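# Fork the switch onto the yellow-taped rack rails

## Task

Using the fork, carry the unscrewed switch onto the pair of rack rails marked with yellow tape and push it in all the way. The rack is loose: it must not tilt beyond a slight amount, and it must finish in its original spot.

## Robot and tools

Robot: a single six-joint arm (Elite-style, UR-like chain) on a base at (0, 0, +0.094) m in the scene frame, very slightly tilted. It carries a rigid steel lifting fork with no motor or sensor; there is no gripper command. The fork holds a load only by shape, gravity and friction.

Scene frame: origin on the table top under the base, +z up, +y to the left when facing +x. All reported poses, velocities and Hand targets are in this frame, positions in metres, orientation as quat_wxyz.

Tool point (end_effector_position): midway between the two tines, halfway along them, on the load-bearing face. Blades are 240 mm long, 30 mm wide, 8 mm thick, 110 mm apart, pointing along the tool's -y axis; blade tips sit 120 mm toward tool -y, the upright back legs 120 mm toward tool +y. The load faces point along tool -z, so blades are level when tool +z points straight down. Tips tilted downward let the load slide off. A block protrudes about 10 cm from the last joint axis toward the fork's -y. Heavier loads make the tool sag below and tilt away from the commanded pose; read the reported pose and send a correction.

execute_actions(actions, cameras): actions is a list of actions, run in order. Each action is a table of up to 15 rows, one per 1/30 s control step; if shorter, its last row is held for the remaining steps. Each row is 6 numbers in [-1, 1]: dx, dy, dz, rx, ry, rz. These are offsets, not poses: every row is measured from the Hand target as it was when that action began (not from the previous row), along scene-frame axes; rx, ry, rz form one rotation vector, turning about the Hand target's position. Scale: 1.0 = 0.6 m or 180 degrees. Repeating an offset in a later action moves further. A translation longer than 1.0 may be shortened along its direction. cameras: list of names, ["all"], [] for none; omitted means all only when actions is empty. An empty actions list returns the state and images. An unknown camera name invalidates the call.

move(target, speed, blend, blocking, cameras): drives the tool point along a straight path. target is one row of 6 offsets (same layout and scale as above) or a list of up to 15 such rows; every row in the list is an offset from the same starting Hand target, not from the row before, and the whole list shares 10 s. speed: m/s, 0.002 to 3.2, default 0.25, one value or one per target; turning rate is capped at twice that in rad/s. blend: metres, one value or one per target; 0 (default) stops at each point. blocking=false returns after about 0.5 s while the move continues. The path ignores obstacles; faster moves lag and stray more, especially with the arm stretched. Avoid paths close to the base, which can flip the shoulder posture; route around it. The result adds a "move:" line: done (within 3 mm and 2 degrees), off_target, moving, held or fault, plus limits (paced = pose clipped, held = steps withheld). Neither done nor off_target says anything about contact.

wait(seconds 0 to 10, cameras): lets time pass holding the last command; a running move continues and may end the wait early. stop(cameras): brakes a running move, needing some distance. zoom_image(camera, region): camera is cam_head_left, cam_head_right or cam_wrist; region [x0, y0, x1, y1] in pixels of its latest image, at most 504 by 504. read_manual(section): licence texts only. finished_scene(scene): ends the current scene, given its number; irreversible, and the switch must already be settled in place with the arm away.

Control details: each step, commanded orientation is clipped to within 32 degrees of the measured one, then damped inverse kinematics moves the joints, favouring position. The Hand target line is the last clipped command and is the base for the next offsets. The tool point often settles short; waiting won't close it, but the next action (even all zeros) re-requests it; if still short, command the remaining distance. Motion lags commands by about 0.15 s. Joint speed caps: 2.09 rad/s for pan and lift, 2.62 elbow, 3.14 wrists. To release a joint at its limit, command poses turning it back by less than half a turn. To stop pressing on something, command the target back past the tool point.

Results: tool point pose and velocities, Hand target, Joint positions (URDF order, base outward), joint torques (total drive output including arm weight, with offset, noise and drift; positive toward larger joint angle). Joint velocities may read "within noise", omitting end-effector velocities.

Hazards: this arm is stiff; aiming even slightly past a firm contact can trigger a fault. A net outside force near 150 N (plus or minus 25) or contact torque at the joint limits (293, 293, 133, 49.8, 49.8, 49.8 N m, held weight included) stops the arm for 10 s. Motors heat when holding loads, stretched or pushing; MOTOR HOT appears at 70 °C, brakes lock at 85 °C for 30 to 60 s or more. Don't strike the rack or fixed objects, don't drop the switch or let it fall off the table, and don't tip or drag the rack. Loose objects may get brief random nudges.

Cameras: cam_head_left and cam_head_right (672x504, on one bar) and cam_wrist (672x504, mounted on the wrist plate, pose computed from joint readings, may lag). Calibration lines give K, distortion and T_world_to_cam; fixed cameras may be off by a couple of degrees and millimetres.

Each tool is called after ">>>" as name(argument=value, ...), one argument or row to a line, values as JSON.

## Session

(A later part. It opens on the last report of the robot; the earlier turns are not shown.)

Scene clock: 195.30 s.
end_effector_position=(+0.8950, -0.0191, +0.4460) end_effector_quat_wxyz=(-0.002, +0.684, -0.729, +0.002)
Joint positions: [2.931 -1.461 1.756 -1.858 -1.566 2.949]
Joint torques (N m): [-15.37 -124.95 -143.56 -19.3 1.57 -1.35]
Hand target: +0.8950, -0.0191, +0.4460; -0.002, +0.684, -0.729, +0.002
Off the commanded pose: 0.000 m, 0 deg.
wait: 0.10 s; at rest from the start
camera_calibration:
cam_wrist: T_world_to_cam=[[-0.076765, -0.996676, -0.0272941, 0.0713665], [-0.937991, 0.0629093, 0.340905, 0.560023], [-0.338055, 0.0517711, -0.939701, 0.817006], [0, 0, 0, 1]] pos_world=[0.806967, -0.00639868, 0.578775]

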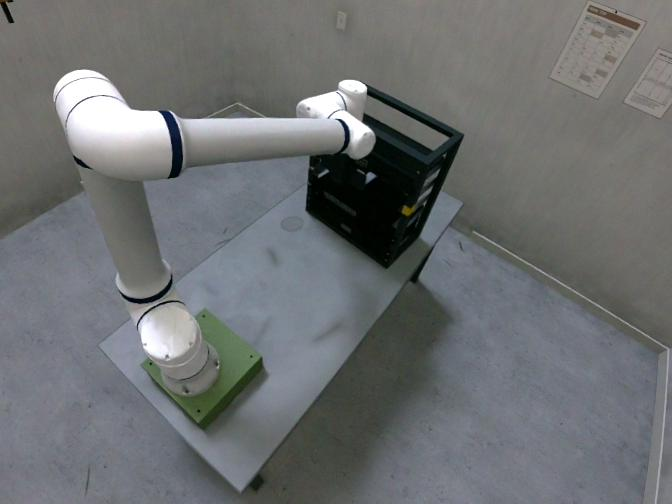

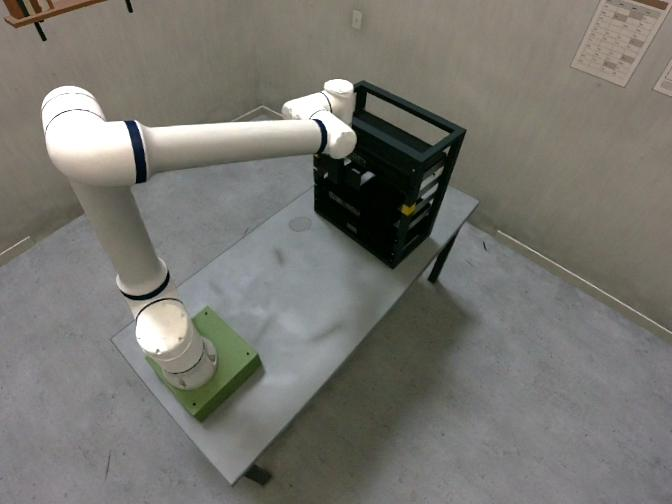

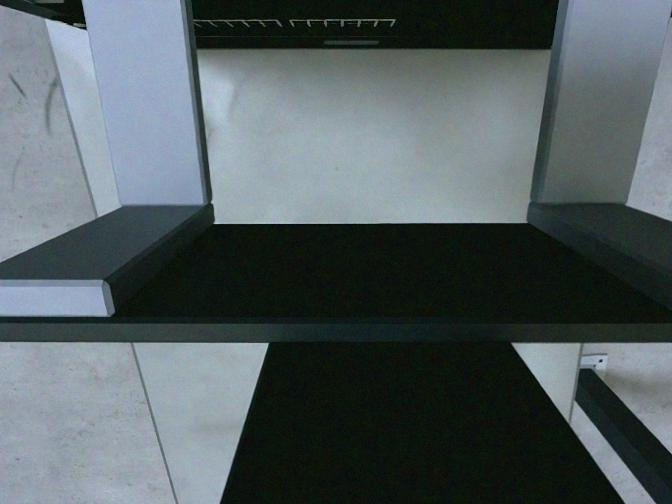

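>>> move(
  target=[-0.133,0.0081,0,0,0,0],
  speed=0.05,
  cameras=["all"],
)

>>> zoom_image(
  camera="cam_head_right",
  region=[290, 70, 490, 270],
)

>>> zoom_image(
  camera="cam_head_right",
  region=[370, 110, 470, 220],
)

>>> zoom_image(
  camera="cam_wrist",
  region=[60, 0, 564, 250],
)

Scene clock: 204.63 s.
end_effector_position=(+0.8154, -0.0142, +0.4460) end_effector_quat_wxyz=(-0.002, +0.684, -0.729, +0.002)
Joint positions: [2.908 -1.594 1.893 -1.862 -1.566 2.925]
Joint torques (N m): [-22.8 -104.12 -119.44 -19.34 0.89 -2.23]
Hand target: +0.8152, -0.0142, +0.4460; -0.002, +0.684, -0.729, +0.002
Off the commanded pose: 0.000 m, 0 deg.
move: done
camera_calibration:
cam_wrist: T_world_to_cam=[[-0.076765, -0.996676, -0.0272941, 0.0701397], [-0.937991, 0.0629093, 0.340905, 0.48505], [-0.338055, 0.0517711, -0.939701, 0.789843], [0, 0, 0, 1]] pos_world=[0.727367, -0.00149868, 0.578775]

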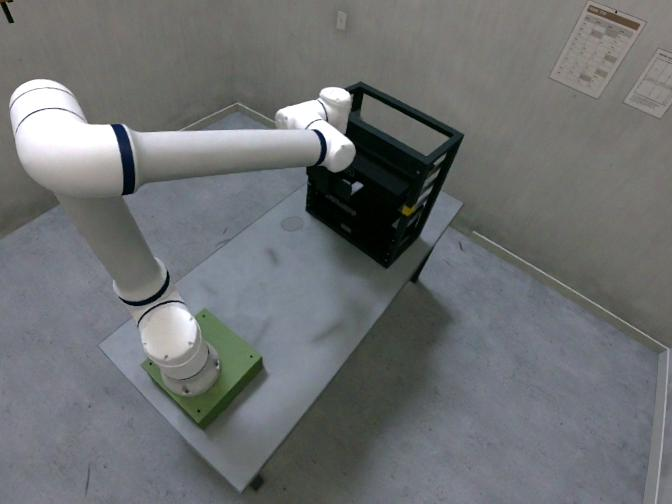

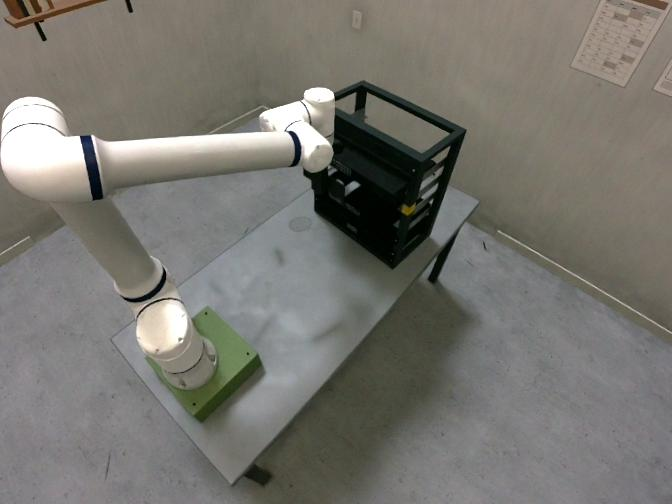

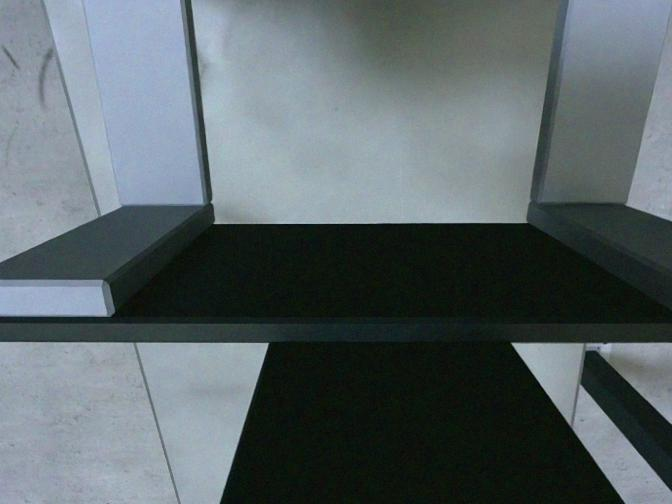

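Scaled by 2.520.

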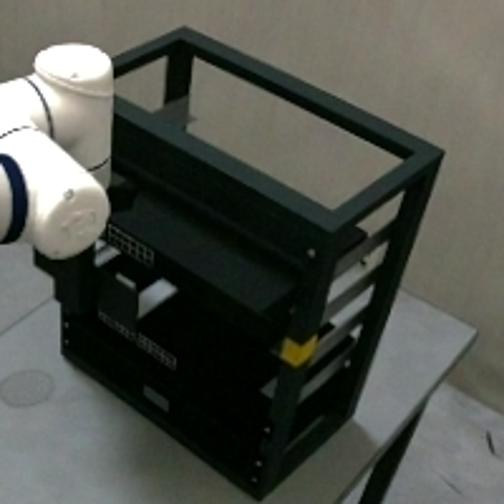

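Scaled by 4.582.

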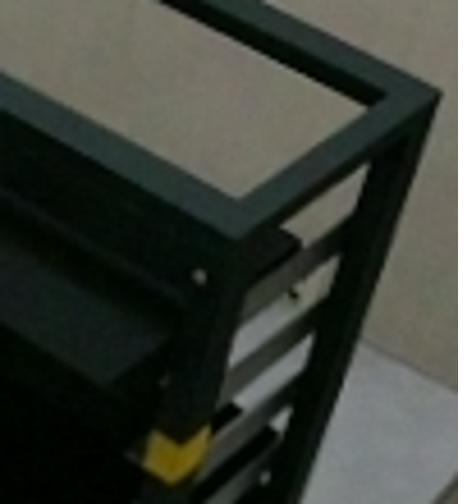

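Scaled by 1.000.

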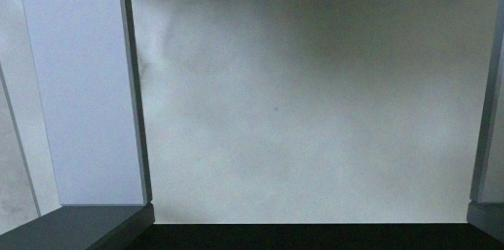

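>>> move(
  target=[
    [0,0,-0.014,0,0,0],
    [0,0,-0.03,0,0,0],
    [0.138,-0.0084,-0.03,0,0,0],
  ],
  speed=[0.02,0.04,0.1],
  cameras=["all"],
)

>>> zoom_image(
  camera="cam_head_right",
  region=[290, 70, 490, 270],
)

>>> zoom_image(
  camera="cam_wrist",
  region=[60, 0, 564, 250],
)

Scene clock: 211.60 s.
end_effector_position=(+0.8978, -0.0192, +0.4280) end_effector_quat_wxyz=(-0.002, +0.684, -0.729, +0.002)
Joint positions: [2.932 -1.448 1.774 -1.889 -1.566 2.95]
Joint torques (N m): [10.22 -60.69 -99.24 -5.13 -0.47 3.31]
Hand target: +0.8980, -0.0192, +0.4280; -0.002, +0.684, -0.729, +0.002
Off the commanded pose: 0.000 m, 0 deg.
move: done
camera_calibration:
cam_wrist: T_world_to_cam=[[-0.076765, -0.996676, -0.0272941, 0.0709905], [-0.937991, 0.0629093, 0.340905, 0.568791], [-0.338055, 0.0517711, -0.939701, 0.801043], [0, 0, 0, 1]] pos_world=[0.809767, -0.00649868, 0.560775]

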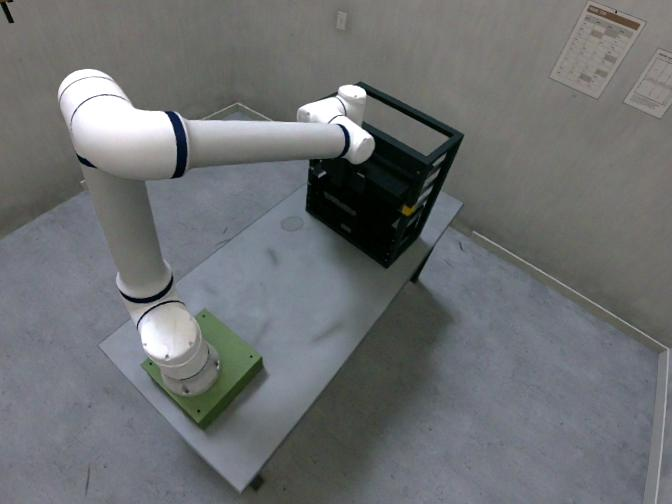

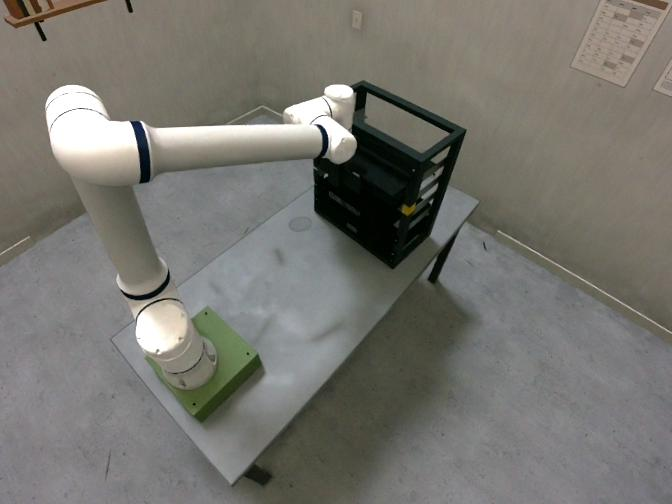

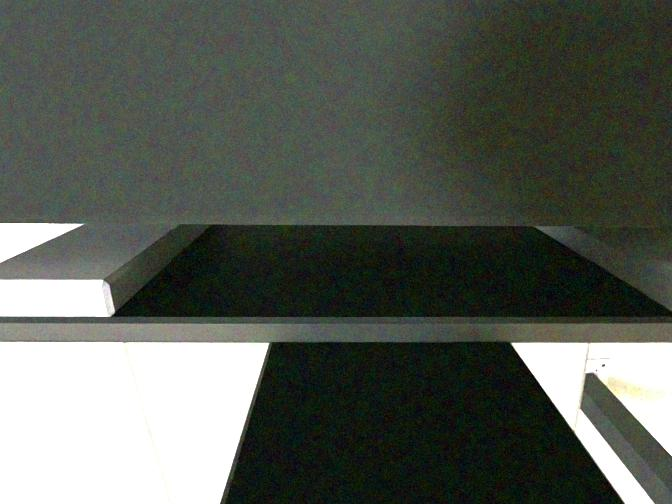

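Scaled by 2.520.

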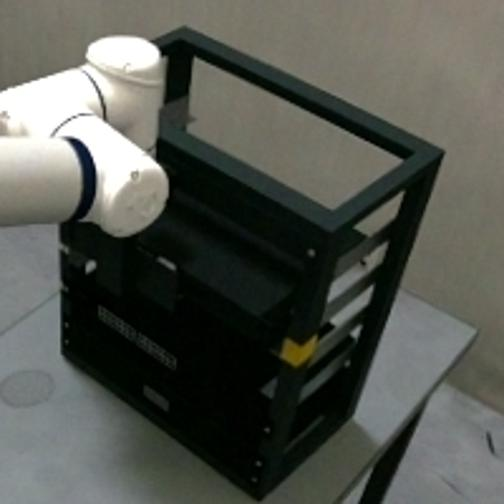

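Scaled by 1.000.

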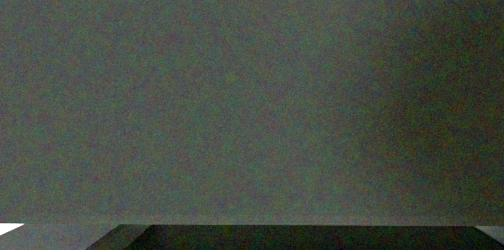

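>>> move(
  target=[
    [0,0,0.018,0,0,0],
    [0,0,0.032,0,0,0],
  ],
  speed=[0.06,0.02],
  cameras=["all"],
)

>>> zoom_image(
  camera="cam_head_right",
  region=[370, 110, 470, 220],
)

Scene clock: 220.17 s.
end_effector_position=(+0.8980, -0.0192, +0.4470) end_effector_quat_wxyz=(-0.002, +0.684, -0.729, +0.002) end_effector_velocity=(-0.001, +0.000, +0.002) end_effector_angular_velocity=(+0.000, +0.001, +0.000)
Joint positions: [2.932 -1.456 1.749 -1.855 -1.566 2.95]
Joint velocities: [0 -0.001 -0.002 0.005 0 0]
Joint torques (N m): [-15.55 -121.54 -139.13 -15.74 3.24 -1.72]
Hand target: +0.8980, -0.0192, +0.4472; -0.002, +0.684, -0.729, +0.002
Off the commanded pose: 0.000 m, 0 deg.
move: done
camera_calibration:
cam_wrist: T_world_to_cam=[[-0.076765, -0.996676, -0.0272941, 0.0715244], [-0.937991, 0.0629093, 0.340905, 0.562502], [-0.338055, 0.0517711, -0.939701, 0.818965], [0, 0, 0, 1]] pos_world=[0.809967, -0.00649868, 0.579775]

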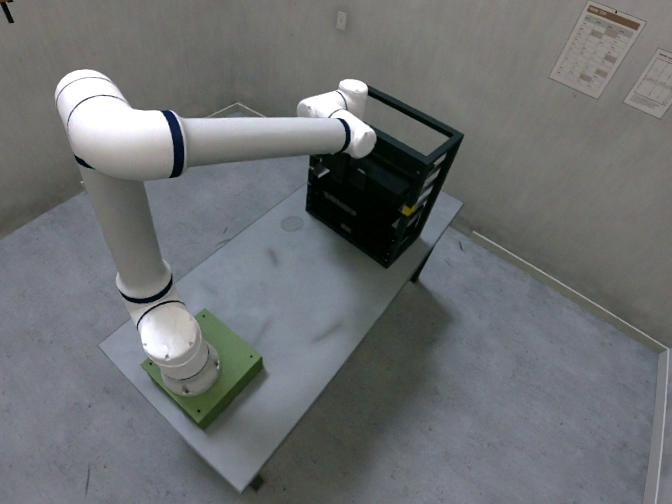

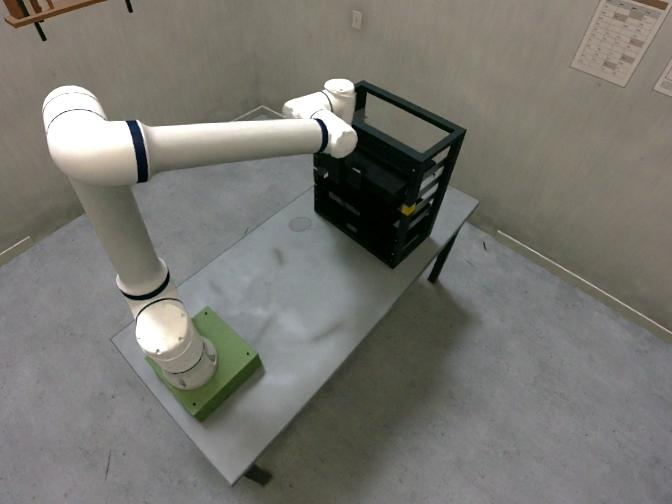

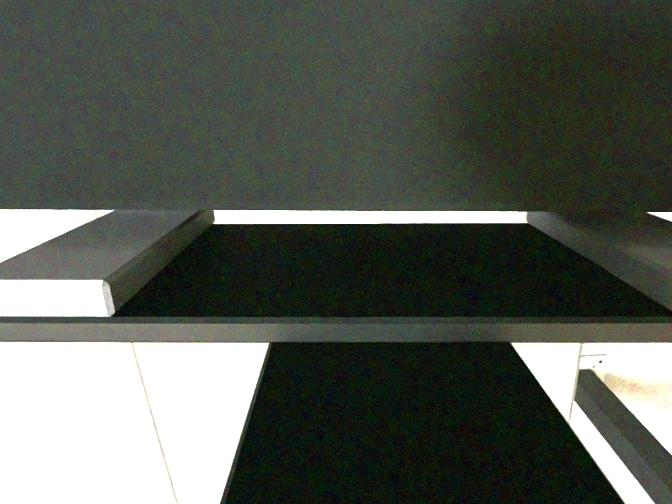

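Scaled by 4.582.

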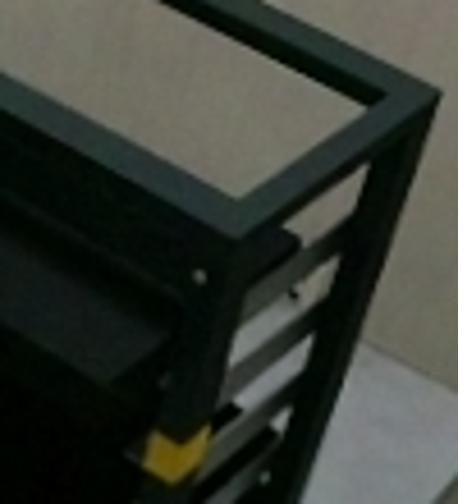

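>>> move(
  target=[-0.2,0.0122,0.003,0,0,0],
  speed=0.08,
  cameras=["all"],
)

>>> zoom_image(
  camera="cam_head_right",
  region=[290, 70, 490, 270],
)

Scene clock: 226.03 s.
end_effector_position=(+0.7782, -0.0119, +0.4490) end_effector_quat_wxyz=(-0.002, +0.684, -0.729, +0.002)
Joint positions: [2.894 -1.659 1.949 -1.851 -1.566 2.912]
Joint torques (N m): [-26.39 -96.97 -114.29 -15.98 -1.1 -0.87]
Hand target: +0.7780, -0.0119, +0.4490; -0.002, +0.684, -0.729, +0.002
Off the commanded pose: 0.000 m, 0 deg.
move: done
camera_calibration:
cam_wrist: T_world_to_cam=[[-0.076765, -0.996676, -0.0272941, 0.0696583], [-0.937991, 0.0629093, 0.340905, 0.44899], [-0.338055, 0.0517711, -0.939701, 0.779968], [0, 0, 0, 1]] pos_world=[0.690167, 0.000801317, 0.581775]

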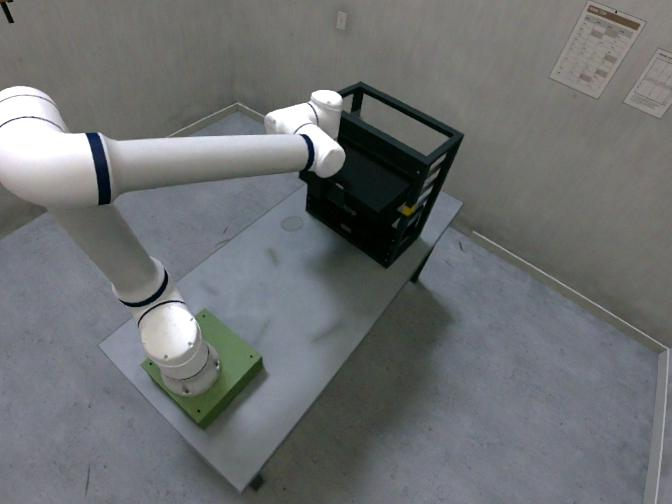

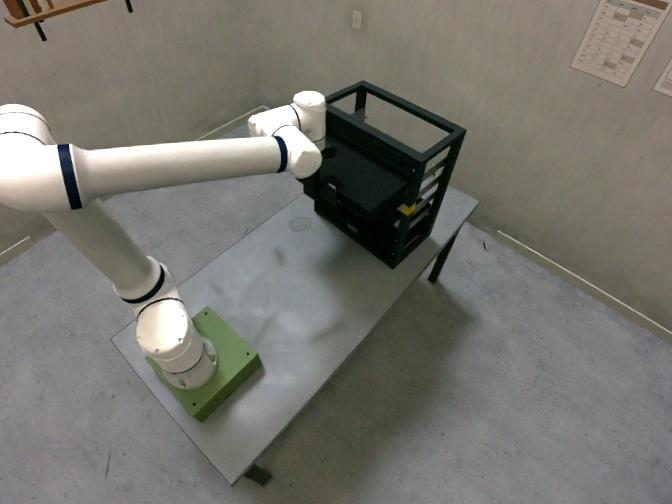

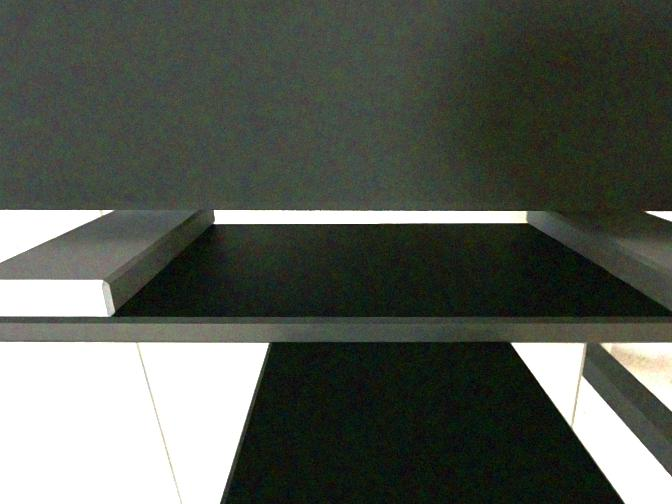

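Scaled by 2.520.

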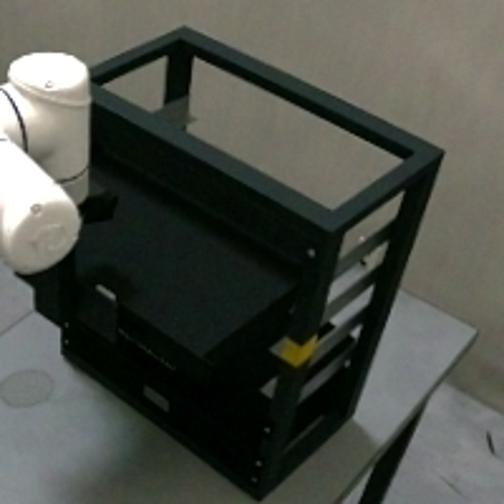

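>>> move(
  target=[
    [-0.2,0.0122,0,0,0,0],
    [-0.2,0.0122,-0.151,0,0,0],
  ],
  speed=0.1,
  cameras=["all"],
)

>>> zoom_image(
  camera="cam_head_right",
  region=[290, 70, 490, 270],
)

>>> zoom_image(
  camera="cam_head_left",
  region=[290, 70, 490, 270],
)

Scene clock: 232.87 s.
end_effector_position=(+0.6580, -0.0046, +0.3586) end_effector_quat_wxyz=(-0.002, +0.684, -0.729, +0.002)
Joint positions: [2.838 -1.827 2.249 -1.984 -1.567 2.856]
Joint torques (N m): [9.75 -41.47 -108.5 -21.11 2.86 3.36]
Hand target: +0.6580, -0.0046, +0.3584; -0.002, +0.684, -0.729, +0.002
Off the commanded pose: 0.000 m, 0 deg.
move: done
camera_calibration:
cam_wrist: T_world_to_cam=[[-0.076765, -0.996676, -0.0272941, 0.0652395], [-0.937991, 0.0629093, 0.340905, 0.366602], [-0.338055, 0.0517711, -0.939701, 0.654007], [0, 0, 0, 1]] pos_world=[0.569967, 0.00810132, 0.491375]

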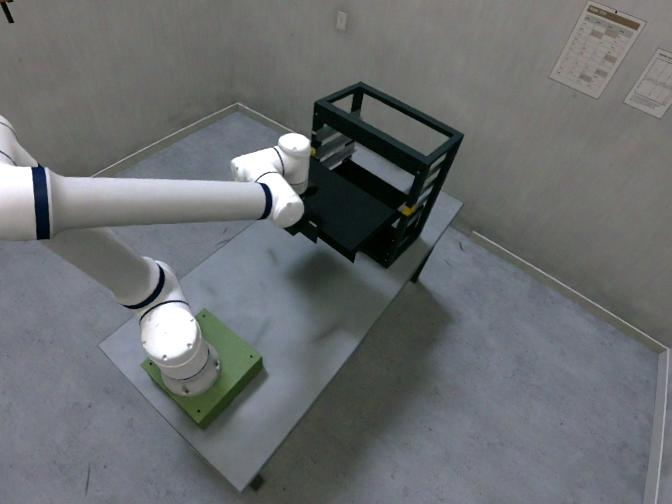

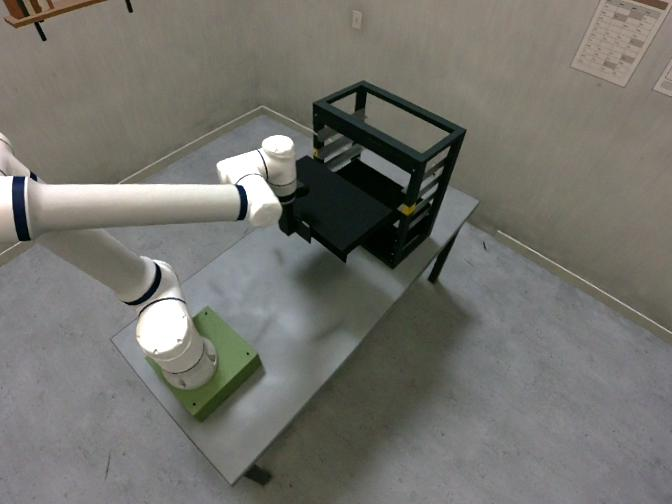

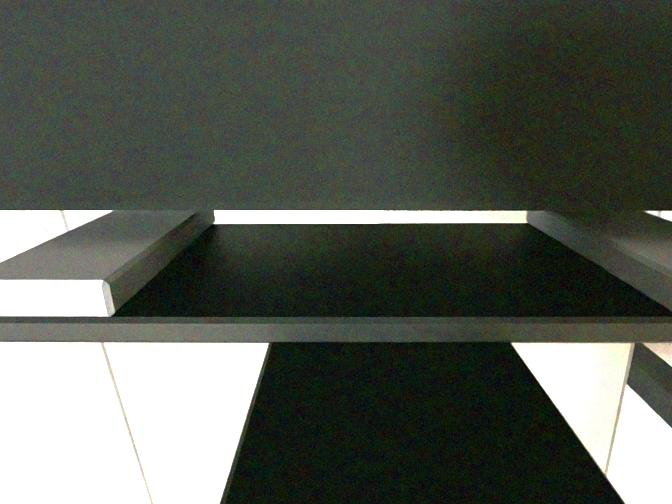

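Scaled by 2.520.

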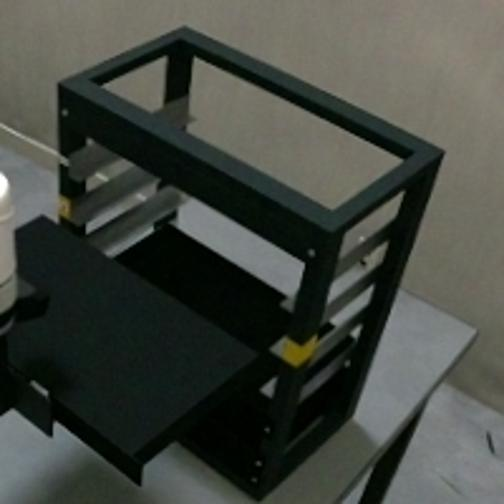

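Scaled by 2.520.

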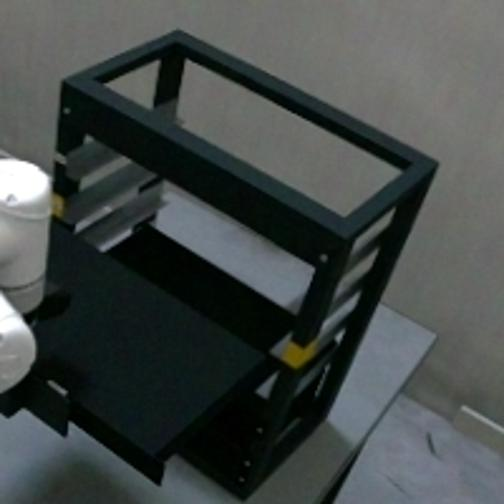

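>>> move(
  target=[0.2,-0.0122,0,0,0,0],
  speed=0.1,
  cameras=["all"],
)

>>> zoom_image(
  camera="cam_head_right",
  region=[290, 70, 490, 270],
)

>>> zoom_image(
  camera="cam_head_right",
  region=[370, 150, 450, 230],
)

>>> zoom_image(
  camera="cam_head_left",
  region=[370, 150, 450, 230],
)

Scene clock: 253.50 s.
end_effector_position=(+0.7568, -0.0099, +0.3520) end_effector_quat_wxyz=(+0.001, +0.684, -0.730, -0.004)
Joint positions: [2.888 -1.63 2.097 -2.016 -1.567 2.907]
Joint torques (N m): [-6.26 -52.11 -84.21 -8 -0.04 0.55]
Hand target: +0.7568, -0.0099, +0.3520; +0.001, +0.684, -0.730, -0.004 (not the last commanded pose)
Off the commanded pose: 0.022 m, 1 deg.
FORCE FAULT: contact force on the arm reached its limit, and the arm stopped for 10 seconds. The contact can be on any part of the arm, not only on its tool. That time counts as 20 of the actions that you can send in this scene. The arm's remaining commands of this call were not run. The arm's target is now where it stood when the stop ended, not its last command. The arm accepts commands again.
move: fault
camera_calibration:
cam_wrist: T_world_to_cam=[[-0.0782587, -0.996491, -0.0296758, 0.0692903], [-0.933293, 0.0627655, 0.353588, 0.453835], [-0.350485, 0.0553675, -0.93493, 0.689321], [0, 0, 0, 1]] pos_world=[0.670581, 0.0023959, 0.486053]

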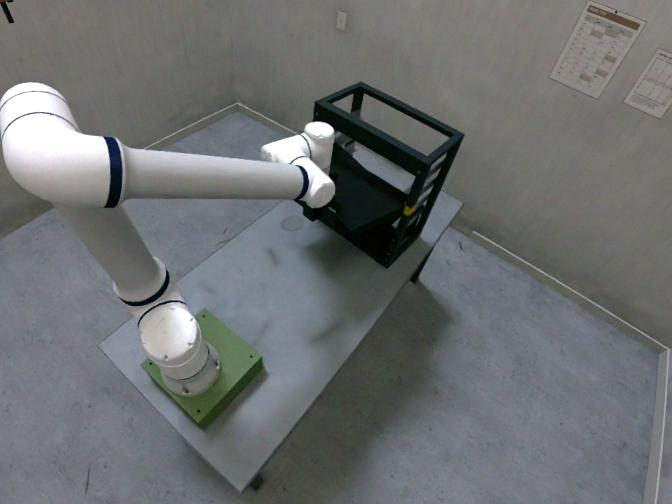

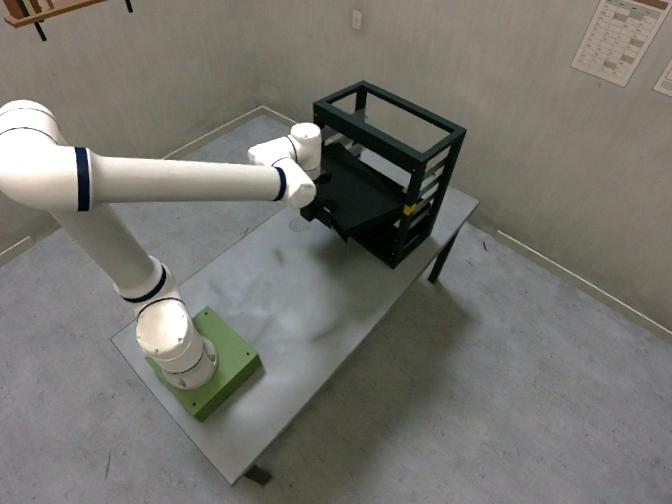

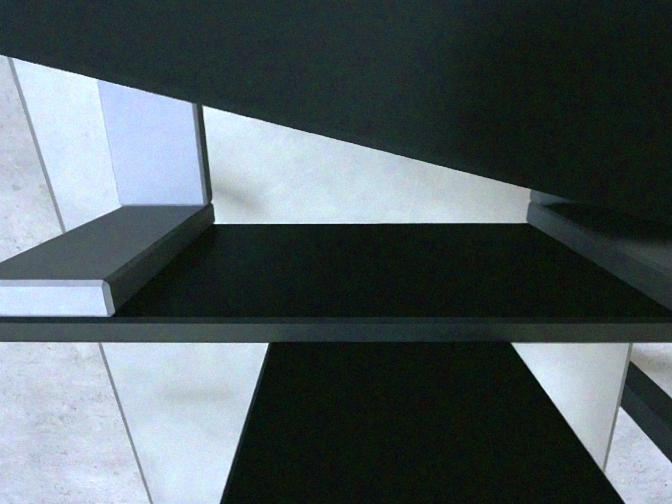

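Scaled by 2.520.

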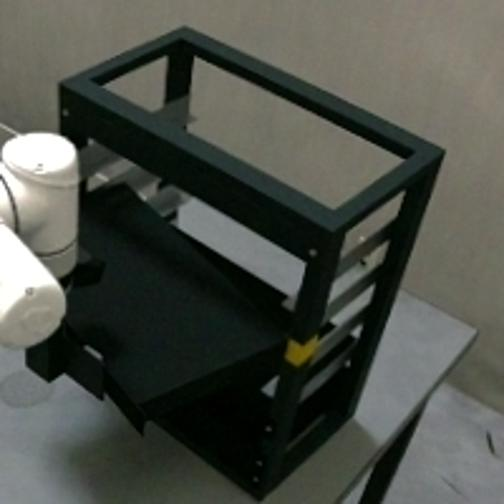

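Scaled by 6.300.

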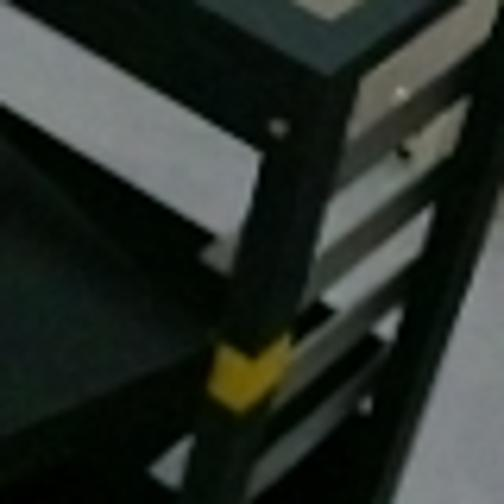

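Scaled by 6.300.

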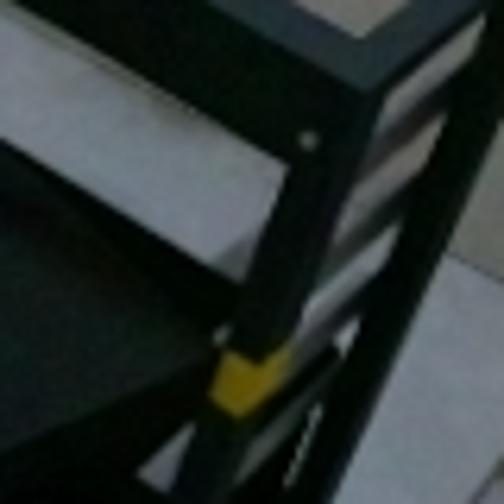

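>>> move(
  target=[
    [-0.01,0.0006,0.004,-0.0013,-0.0042,0],
    [-0.165,0.01,0.02,-0.0013,-0.0042,0],
  ],
  speed=[0.02,0.06],
  cameras=["all"],
)

>>> zoom_image(
  camera="cam_head_right",
  region=[270, 70, 480, 280],
)

>>> zoom_image(
  camera="cam_head_left",
  region=[270, 70, 480, 280],
)

Scene clock: 265.93 s.
end_effector_position=(+0.6580, -0.0039, +0.3640) end_effector_quat_wxyz=(-0.002, +0.684, -0.730, +0.002)
Joint positions: [2.84 -1.831 2.242 -1.973 -1.567 2.859]
Joint torques (N m): [-23.59 -70.16 -111.61 -16.37 2.18 -1.95]
Hand target: +0.6578, -0.0039, +0.3640; -0.002, +0.684, -0.730, +0.002
Off the commanded pose: 0.000 m, 0 deg.
move: done
camera_calibration:
cam_wrist: T_world_to_cam=[[-0.0778941, -0.996607, -0.0265729, 0.0665682], [-0.93787, 0.0642112, 0.340994, 0.364576], [-0.338131, 0.0514833, -0.93969, 0.659075], [0, 0, 0, 1]] pos_world=[0.569964, 0.00900114, 0.496777]

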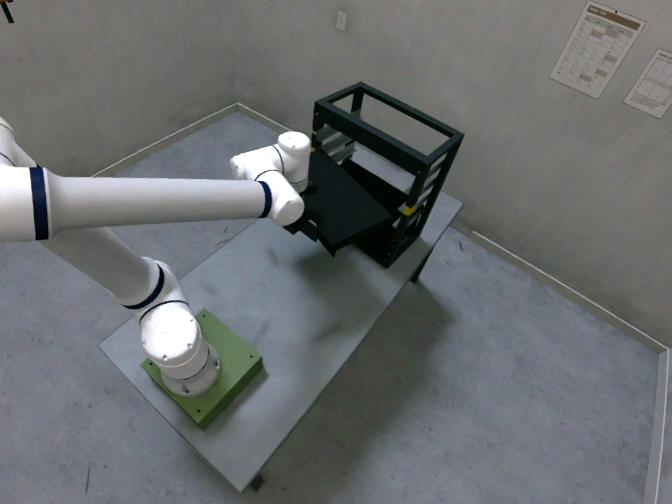

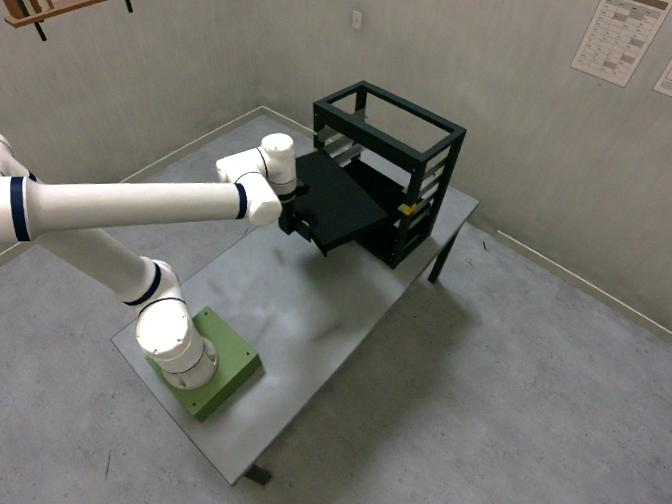

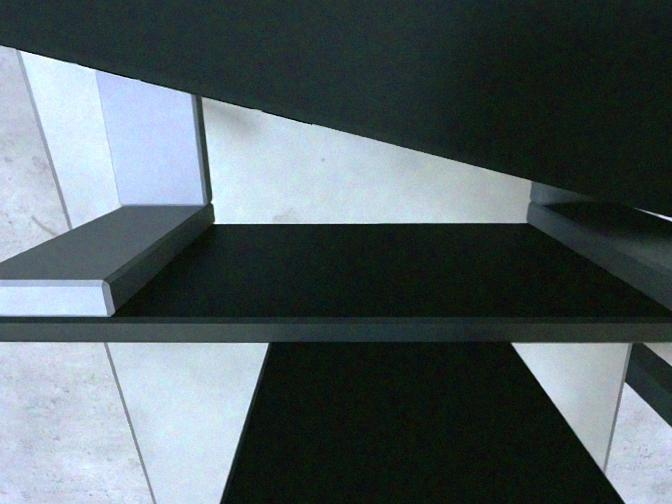

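Scaled by 2.400.

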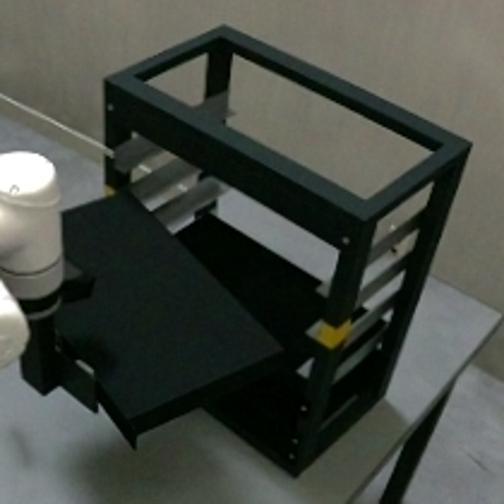

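Scaled by 2.400.

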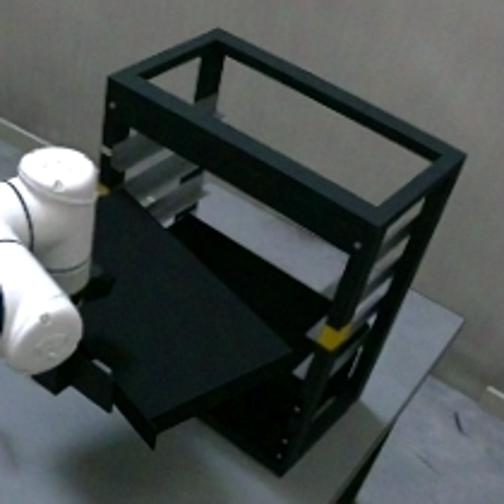

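>>> move(
  target=[0,-0.032,0.018,0,-0.0056,0.0745],
  speed=0.06,
  cameras=["all"],
)

>>> zoom_image(
  camera="cam_head_right",
  region=[270, 70, 480, 280],
)

>>> zoom_image(
  camera="cam_head_left",
  region=[270, 70, 480, 280],
)

Scene clock: 308.73 s.
end_effector_position=(+0.6578, -0.0231, +0.3748) end_effector_quat_wxyz=(-0.009, +0.764, -0.645, +0.008)
Joint positions: [2.733 -1.837 2.234 -1.973 -1.558 2.518]
Joint torques (N m): [-21.89 -40.94 -135.23 -20.66 7.23 -2.21]
Hand target: +0.6578, -0.0231, +0.3748; -0.009, +0.764, -0.645, +0.008
Off the commanded pose: 0.000 m, 0 deg.
move: done
camera_calibration:
cam_wrist: T_world_to_cam=[[0.155517, -0.987491, -0.0259838, -0.105836], [-0.933038, -0.155478, 0.324448, 0.359955], [-0.324429, -0.0262132, -0.945547, 0.66156], [0, 0, 0, 1]] pos_world=[0.56694, -0.0312049, 0.505999]

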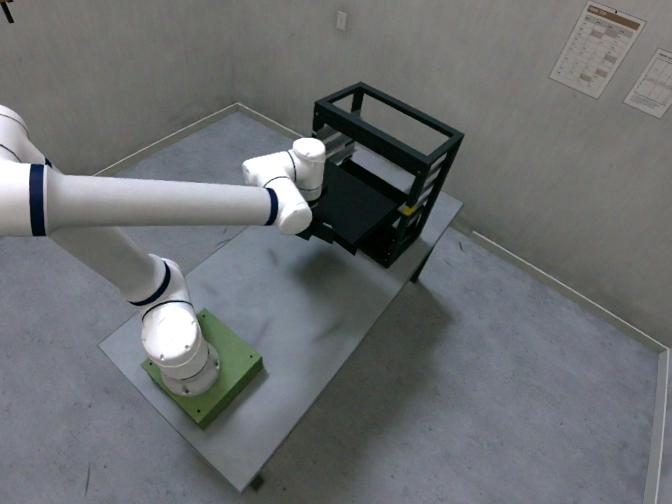

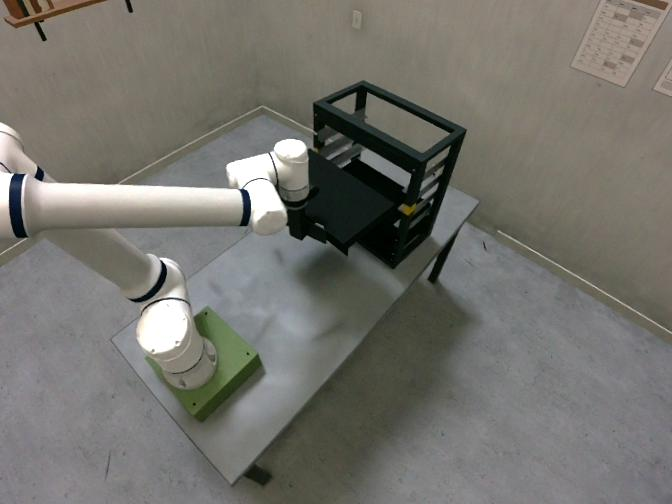

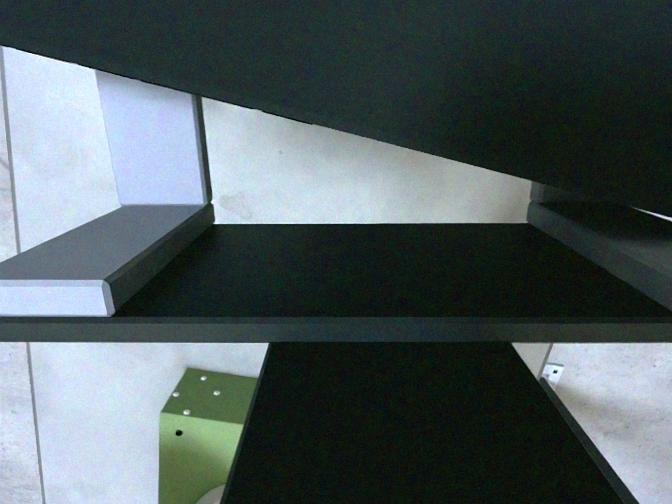

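Scaled by 2.400.

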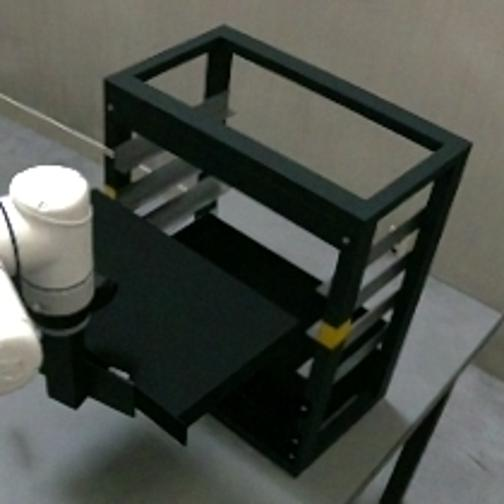

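Scaled by 2.400.

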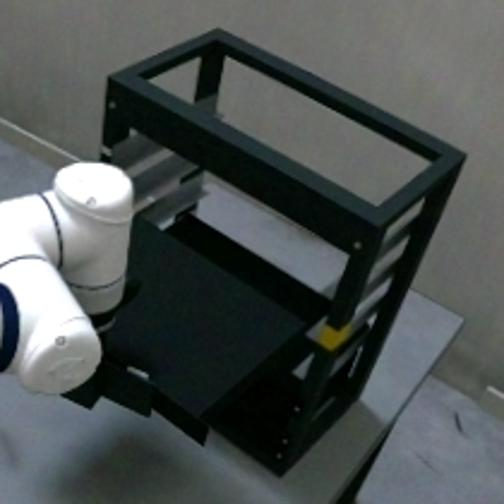

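>>> zoom_image(
  camera="cam_head_right",
  region=[290, 130, 420, 260],
)

>>> zoom_image(
  camera="cam_head_left",
  region=[300, 140, 420, 260],
)

Scaled by 3.877.

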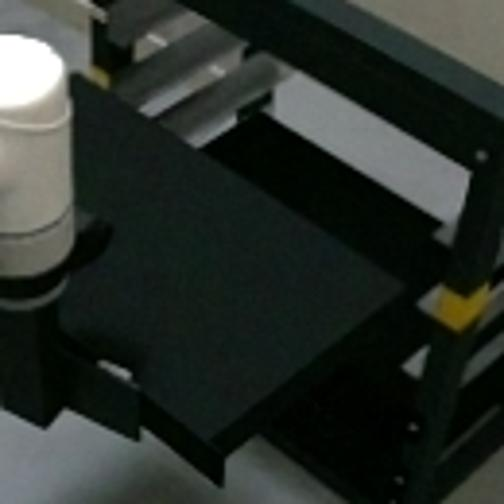

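Scaled by 4.200.

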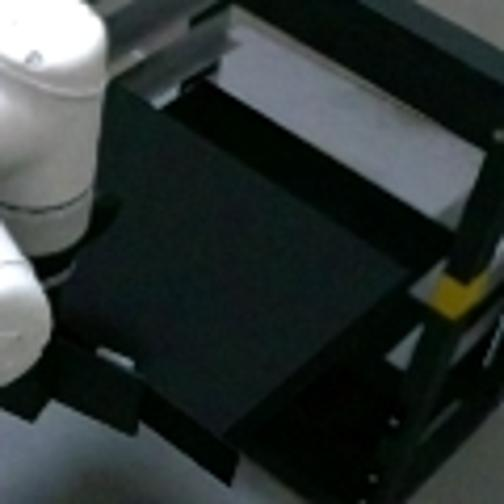

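>>> move(
  target=[0.09,-0.0057,-0.005,0,0,0],
  speed=0.06,
  cameras=["all"],
)

>>> zoom_image(
  camera="cam_head_right",
  region=[290, 130, 420, 260],
)

>>> zoom_image(
  camera="cam_head_left",
  region=[300, 140, 420, 260],
)

Scene clock: 325.37 s.
end_effector_position=(+0.7116, -0.0265, +0.3718) end_effector_quat_wxyz=(-0.009, +0.764, -0.645, +0.008)
Joint positions: [2.771 -1.73 2.16 -2.007 -1.558 2.556]
Joint torques (N m): [10.18 -54.56 -134.6 -21.42 3.43 3.53]
Hand target: +0.7118, -0.0265, +0.3718; -0.009, +0.764, -0.645, +0.008
Off the commanded pose: 0.000 m, 0 deg.
move: done
camera_calibration:
cam_wrist: T_world_to_cam=[[0.155842, -0.98744, -0.0259875, -0.117934], [-0.932993, -0.155787, 0.324429, 0.410554], [-0.324402, -0.0263135, -0.945553, 0.676069], [0, 0, 0, 1]] pos_world=[0.620741, -0.0347044, 0.502999]

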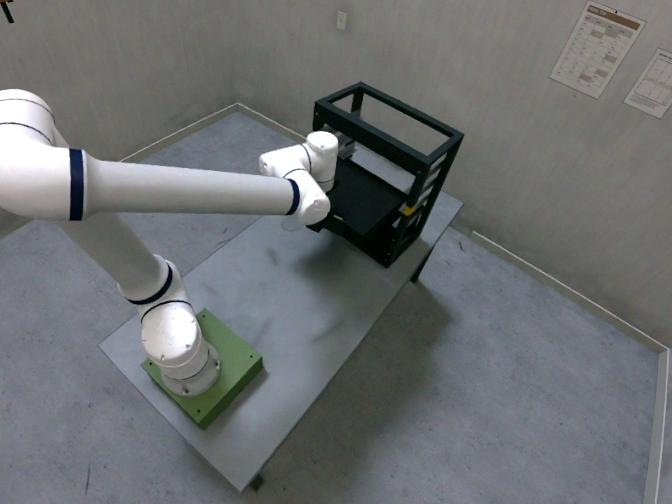

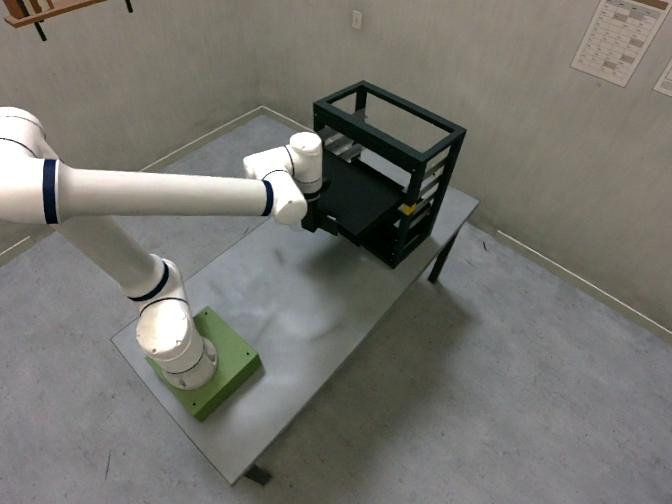

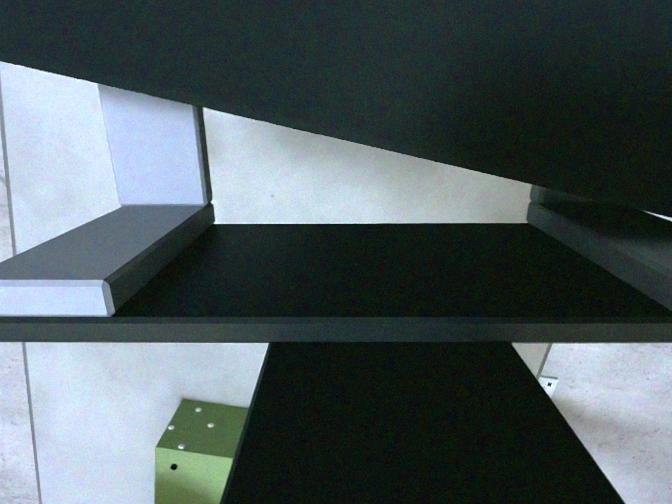

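Scaled by 3.877.

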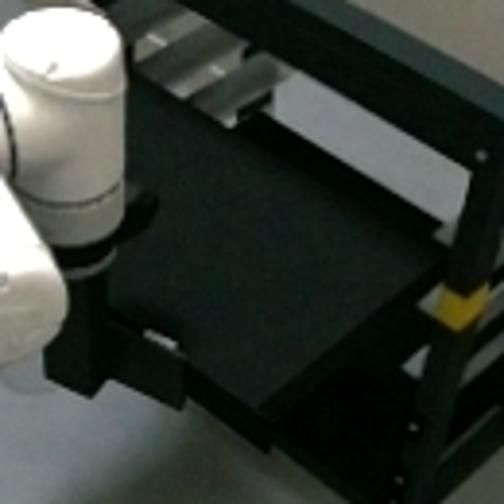

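Scaled by 4.200.

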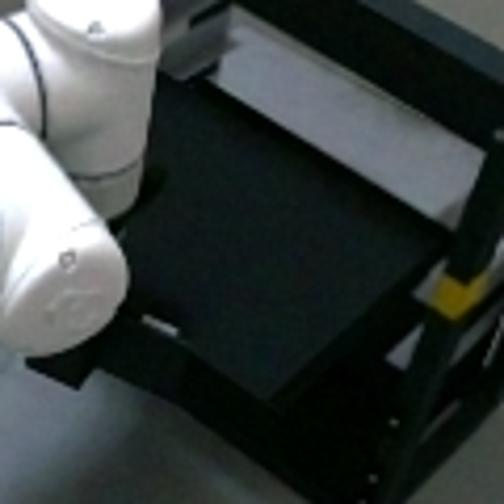

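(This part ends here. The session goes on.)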